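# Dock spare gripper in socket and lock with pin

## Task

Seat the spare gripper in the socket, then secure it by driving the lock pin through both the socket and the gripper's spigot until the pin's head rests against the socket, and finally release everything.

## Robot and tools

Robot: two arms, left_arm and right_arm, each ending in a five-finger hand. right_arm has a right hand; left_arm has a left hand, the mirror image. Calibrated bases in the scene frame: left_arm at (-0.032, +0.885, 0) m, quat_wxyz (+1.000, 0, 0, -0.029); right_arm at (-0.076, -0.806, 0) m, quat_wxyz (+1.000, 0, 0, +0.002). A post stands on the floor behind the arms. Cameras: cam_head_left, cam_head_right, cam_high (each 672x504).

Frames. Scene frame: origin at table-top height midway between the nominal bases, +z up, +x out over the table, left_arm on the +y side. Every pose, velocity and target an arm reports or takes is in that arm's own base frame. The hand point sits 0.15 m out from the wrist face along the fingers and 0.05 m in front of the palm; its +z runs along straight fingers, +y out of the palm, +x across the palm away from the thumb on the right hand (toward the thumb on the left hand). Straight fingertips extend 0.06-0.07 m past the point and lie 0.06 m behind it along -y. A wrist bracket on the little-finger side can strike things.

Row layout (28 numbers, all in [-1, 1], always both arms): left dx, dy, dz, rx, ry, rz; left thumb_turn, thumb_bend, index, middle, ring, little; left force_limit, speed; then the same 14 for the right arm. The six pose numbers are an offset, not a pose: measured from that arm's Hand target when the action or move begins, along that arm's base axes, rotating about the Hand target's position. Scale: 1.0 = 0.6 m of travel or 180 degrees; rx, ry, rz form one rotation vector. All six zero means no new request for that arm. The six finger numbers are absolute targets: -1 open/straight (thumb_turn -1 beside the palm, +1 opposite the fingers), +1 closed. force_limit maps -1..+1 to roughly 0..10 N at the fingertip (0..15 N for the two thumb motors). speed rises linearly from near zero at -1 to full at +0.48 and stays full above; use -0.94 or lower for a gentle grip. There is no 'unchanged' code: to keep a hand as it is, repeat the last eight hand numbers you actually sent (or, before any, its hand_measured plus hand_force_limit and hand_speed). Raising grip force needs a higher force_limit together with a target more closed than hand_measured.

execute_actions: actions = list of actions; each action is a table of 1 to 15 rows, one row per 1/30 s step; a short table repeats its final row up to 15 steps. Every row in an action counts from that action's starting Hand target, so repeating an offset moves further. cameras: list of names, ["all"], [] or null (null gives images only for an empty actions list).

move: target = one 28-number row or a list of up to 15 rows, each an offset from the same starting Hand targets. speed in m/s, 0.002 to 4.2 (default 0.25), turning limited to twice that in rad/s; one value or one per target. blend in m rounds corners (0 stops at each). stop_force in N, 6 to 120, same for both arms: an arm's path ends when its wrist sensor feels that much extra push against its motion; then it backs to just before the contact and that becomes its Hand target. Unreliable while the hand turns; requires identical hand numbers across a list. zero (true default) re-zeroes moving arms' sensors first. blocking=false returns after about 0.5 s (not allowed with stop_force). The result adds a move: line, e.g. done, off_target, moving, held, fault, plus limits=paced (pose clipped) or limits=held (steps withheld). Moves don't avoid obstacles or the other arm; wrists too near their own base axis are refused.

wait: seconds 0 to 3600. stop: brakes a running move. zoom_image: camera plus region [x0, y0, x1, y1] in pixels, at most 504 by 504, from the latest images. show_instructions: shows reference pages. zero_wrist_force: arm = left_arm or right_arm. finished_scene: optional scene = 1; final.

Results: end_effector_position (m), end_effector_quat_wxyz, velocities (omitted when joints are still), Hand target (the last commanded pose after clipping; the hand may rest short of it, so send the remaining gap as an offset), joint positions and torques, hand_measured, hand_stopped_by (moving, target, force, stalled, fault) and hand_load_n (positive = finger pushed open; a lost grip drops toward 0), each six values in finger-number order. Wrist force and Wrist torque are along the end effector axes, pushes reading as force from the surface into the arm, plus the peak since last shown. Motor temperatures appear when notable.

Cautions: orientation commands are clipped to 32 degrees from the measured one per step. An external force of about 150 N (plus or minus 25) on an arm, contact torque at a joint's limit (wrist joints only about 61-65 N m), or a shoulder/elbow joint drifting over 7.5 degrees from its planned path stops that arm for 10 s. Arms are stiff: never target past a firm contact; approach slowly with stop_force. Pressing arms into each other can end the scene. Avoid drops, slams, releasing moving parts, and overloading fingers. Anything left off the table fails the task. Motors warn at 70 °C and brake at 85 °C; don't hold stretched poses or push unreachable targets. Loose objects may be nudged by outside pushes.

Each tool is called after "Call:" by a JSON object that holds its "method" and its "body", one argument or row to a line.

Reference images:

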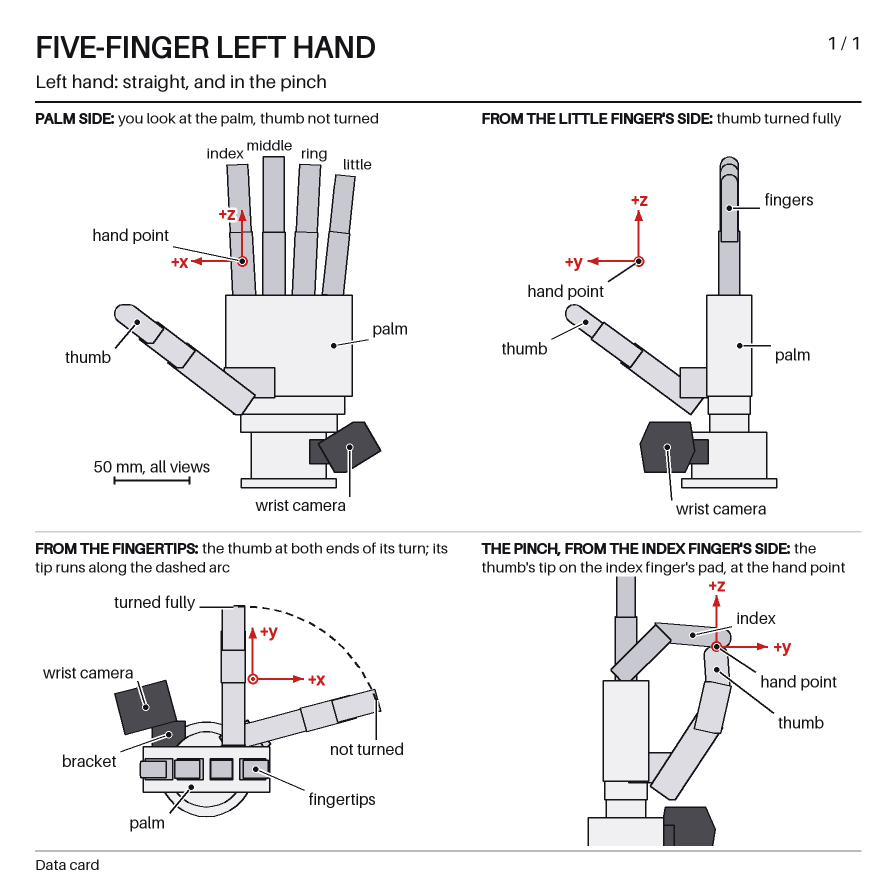

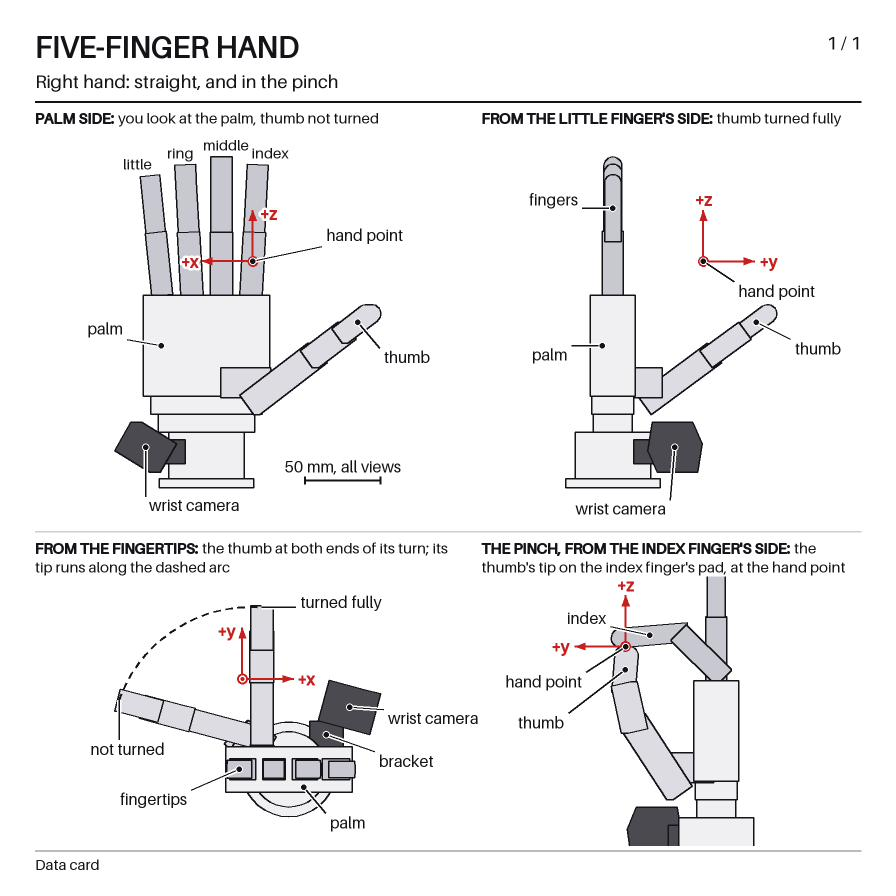

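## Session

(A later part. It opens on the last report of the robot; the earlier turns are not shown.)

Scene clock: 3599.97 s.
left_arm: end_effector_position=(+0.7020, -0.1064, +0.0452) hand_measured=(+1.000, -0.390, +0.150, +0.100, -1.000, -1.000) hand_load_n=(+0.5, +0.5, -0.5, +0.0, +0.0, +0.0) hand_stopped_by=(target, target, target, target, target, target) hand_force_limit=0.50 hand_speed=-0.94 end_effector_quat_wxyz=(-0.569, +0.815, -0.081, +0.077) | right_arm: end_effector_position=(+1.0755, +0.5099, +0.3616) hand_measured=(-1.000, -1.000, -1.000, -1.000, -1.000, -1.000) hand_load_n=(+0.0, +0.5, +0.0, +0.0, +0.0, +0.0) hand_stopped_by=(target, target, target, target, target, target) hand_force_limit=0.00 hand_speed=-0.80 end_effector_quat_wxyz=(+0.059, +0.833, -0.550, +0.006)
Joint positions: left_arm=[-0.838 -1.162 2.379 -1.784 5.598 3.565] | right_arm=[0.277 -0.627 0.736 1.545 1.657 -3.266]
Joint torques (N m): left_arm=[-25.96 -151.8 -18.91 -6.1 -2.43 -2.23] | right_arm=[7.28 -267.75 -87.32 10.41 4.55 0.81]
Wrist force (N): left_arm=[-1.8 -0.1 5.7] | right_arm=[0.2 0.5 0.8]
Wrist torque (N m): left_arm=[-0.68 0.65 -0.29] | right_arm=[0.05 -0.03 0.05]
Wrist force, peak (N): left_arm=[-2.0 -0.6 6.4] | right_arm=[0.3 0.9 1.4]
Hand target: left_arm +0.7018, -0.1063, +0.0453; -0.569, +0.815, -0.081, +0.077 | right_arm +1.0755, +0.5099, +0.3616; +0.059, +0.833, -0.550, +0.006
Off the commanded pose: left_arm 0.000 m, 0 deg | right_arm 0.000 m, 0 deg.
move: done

Call:
{"method": "move", "body": {
  "target": [-0.052,0.0117,0,0,0,0,1,-0.39,0.15,0.10,-1,-1,0.5,-0.94,0,0,0,0,0,0,-1,-1,-1,-1,-1,-1,0,-0.8],
  "speed": 0.03,
  "cameras": ["cam_high"]
}}

Call:
{"method": "zoom_image", "body": {
  "camera": "cam_high",
  "region": [510, 150, 594, 210]
}}

Scene clock: 3603.50 s.
left_arm: end_effector_position=(+0.6708, -0.0993, +0.0453) hand_measured=(+1.000, -0.390, +0.150, +0.100, -1.000, -1.000) hand_load_n=(+0.0, +0.0, +0.0, +0.0, +0.0, +0.0) hand_stopped_by=(target, target, target, target, target, target) hand_force_limit=0.50 hand_speed=-0.94 end_effector_quat_wxyz=(-0.569, +0.815, -0.081, +0.077) | right_arm: end_effector_position=(+1.0755, +0.5099, +0.3616) hand_measured=(-1.000, -1.000, -1.000, -1.000, -1.000, -1.000) hand_load_n=(+0.0, -0.5, +0.0, +0.0, +0.0, +0.0) hand_stopped_by=(target, target, target, target, target, target) hand_force_limit=0.00 hand_speed=-0.80 end_effector_quat_wxyz=(+0.059, +0.833, -0.550, +0.006)
Joint positions: left_arm=[-0.867 -1.182 2.418 -1.786 5.573 3.541] | right_arm=[0.277 -0.627 0.736 1.545 1.657 -3.266]
Joint torques (N m): left_arm=[-27.11 -137.04 -12.66 -5.92 -1.82 -2.78] | right_arm=[8.45 -265.13 -86.64 10.1 5.78 0.79]
Wrist force (N): left_arm=[-1.5 0.2 6.0] | right_arm=[0.2 0.6 1.0]
Wrist torque (N m): left_arm=[-0.59 0.58 0.21] | right_arm=[0.06 -0.03 0.06]
Wrist force, peak (N): left_arm=[-2.0 -0.1 6.2] | right_arm=[0.2 0.5 1.4]
Hand target: left_arm +0.6706, -0.0993, +0.0453; -0.569, +0.815, -0.081, +0.077 | right_arm +1.0755, +0.5099, +0.3616; +0.059, +0.833, -0.550, +0.006
Off the commanded pose: left_arm 0.000 m, 0 deg | right_arm 0.000 m, 0 deg.
move: done

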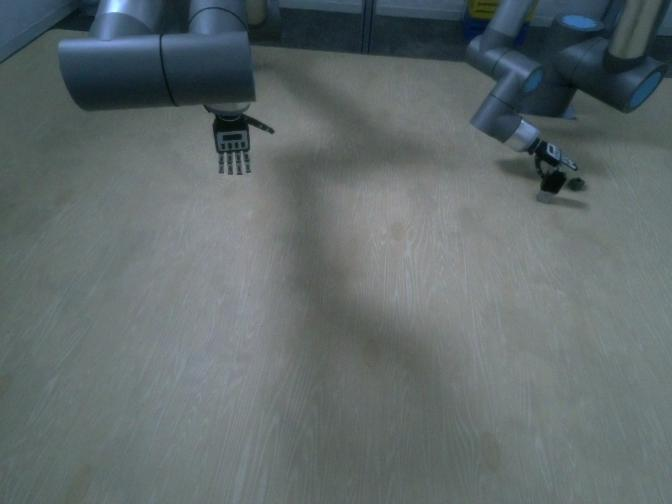

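Scaled by 6.000.

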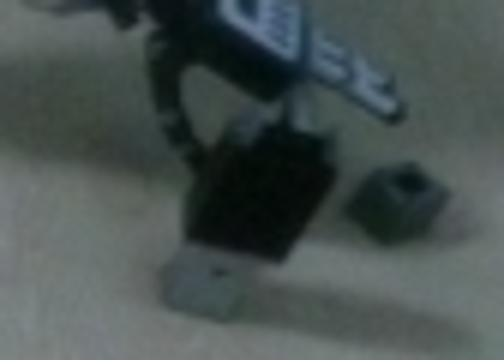

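Call:
{"method": "move", "body": {
  "target": [
    [0,0,0,0,0,0,1,-0.39,0.28,0.28,-1,-1,0.0,-0.8,0,0,0,0,0,0,-1,-1,-1,-1,-1,-1,0,-0.8],
    [-0.0029,-0.0130,-0.0218,0,0,0,1,-0.39,0.28,0.28,-1,-1,0.0,-0.8,0,0,0,0,0,0,-1,-1,-1,-1,-1,-1,0,-0.8]
  ],
  "speed": 0.02,
  "cameras": ["cam_high"]
}}

Call:
{"method": "zoom_image", "body": {
  "camera": "cam_high",
  "region": [510, 150, 594, 210]
}}

Scene clock: 3631.77 s.
left_arm: end_effector_position=(+0.6689, -0.1070, +0.0323) hand_measured=(+1.000, -0.390, +0.280, +0.280, -1.000, -1.000) hand_load_n=(+0.0, +0.0, +0.0, +0.0, -0.5, +0.0) hand_stopped_by=(target, target, target, target, target, target) hand_force_limit=0.00 hand_speed=-0.80 end_effector_quat_wxyz=(-0.569, +0.815, -0.081, +0.077) | right_arm: end_effector_position=(+1.0755, +0.5099, +0.3616) hand_measured=(-1.000, -1.000, -1.000, -1.000, -1.000, -1.000) hand_load_n=(+0.0, +0.0, +0.0, +0.0, +0.0, +0.0) hand_stopped_by=(target, target, target, target, target, target) hand_force_limit=0.00 hand_speed=-0.80 end_effector_quat_wxyz=(+0.059, +0.833, -0.550, +0.006)
Joint positions: left_arm=[-0.876 -1.159 2.417 -1.801 5.565 3.534] | right_arm=[0.277 -0.627 0.736 1.545 1.657 -3.266]
Joint torques (N m): left_arm=[-21.28 -105.49 -51.83 -5.67 -1.65 -3.76] | right_arm=[11.16 -264.05 -90.91 10.14 5.63 0.38]
Wrist force (N): left_arm=[-1.5 -0.1 5.8] | right_arm=[0.2 0.5 1.0]
Wrist torque (N m): left_arm=[-0.59 0.60 0.20] | right_arm=[0.04 -0.03 0.05]
Wrist force, peak (N): left_arm=[-1.5 -0.5 6.4] | right_arm=[0.4 0.8 1.3]
Hand target: left_arm +0.6689, -0.1071, +0.0322; -0.569, +0.815, -0.081, +0.077 | right_arm +1.0755, +0.5099, +0.3616; +0.059, +0.833, -0.550, +0.006
Off the commanded pose: left_arm 0.000 m, 0 deg | right_arm 0.000 m, 0 deg.
move: done

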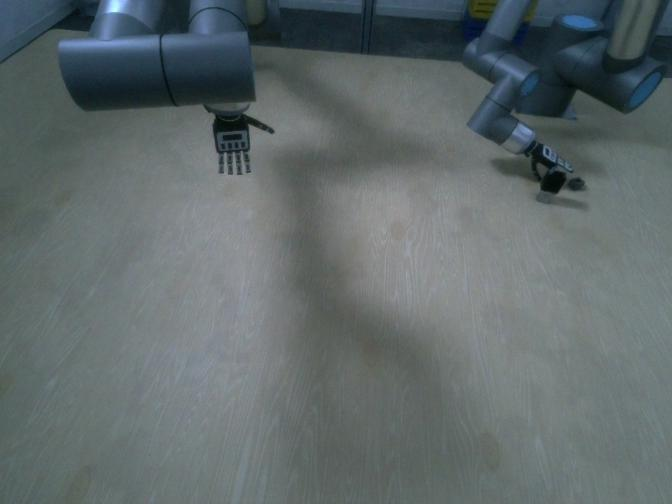

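Scaled by 6.000.

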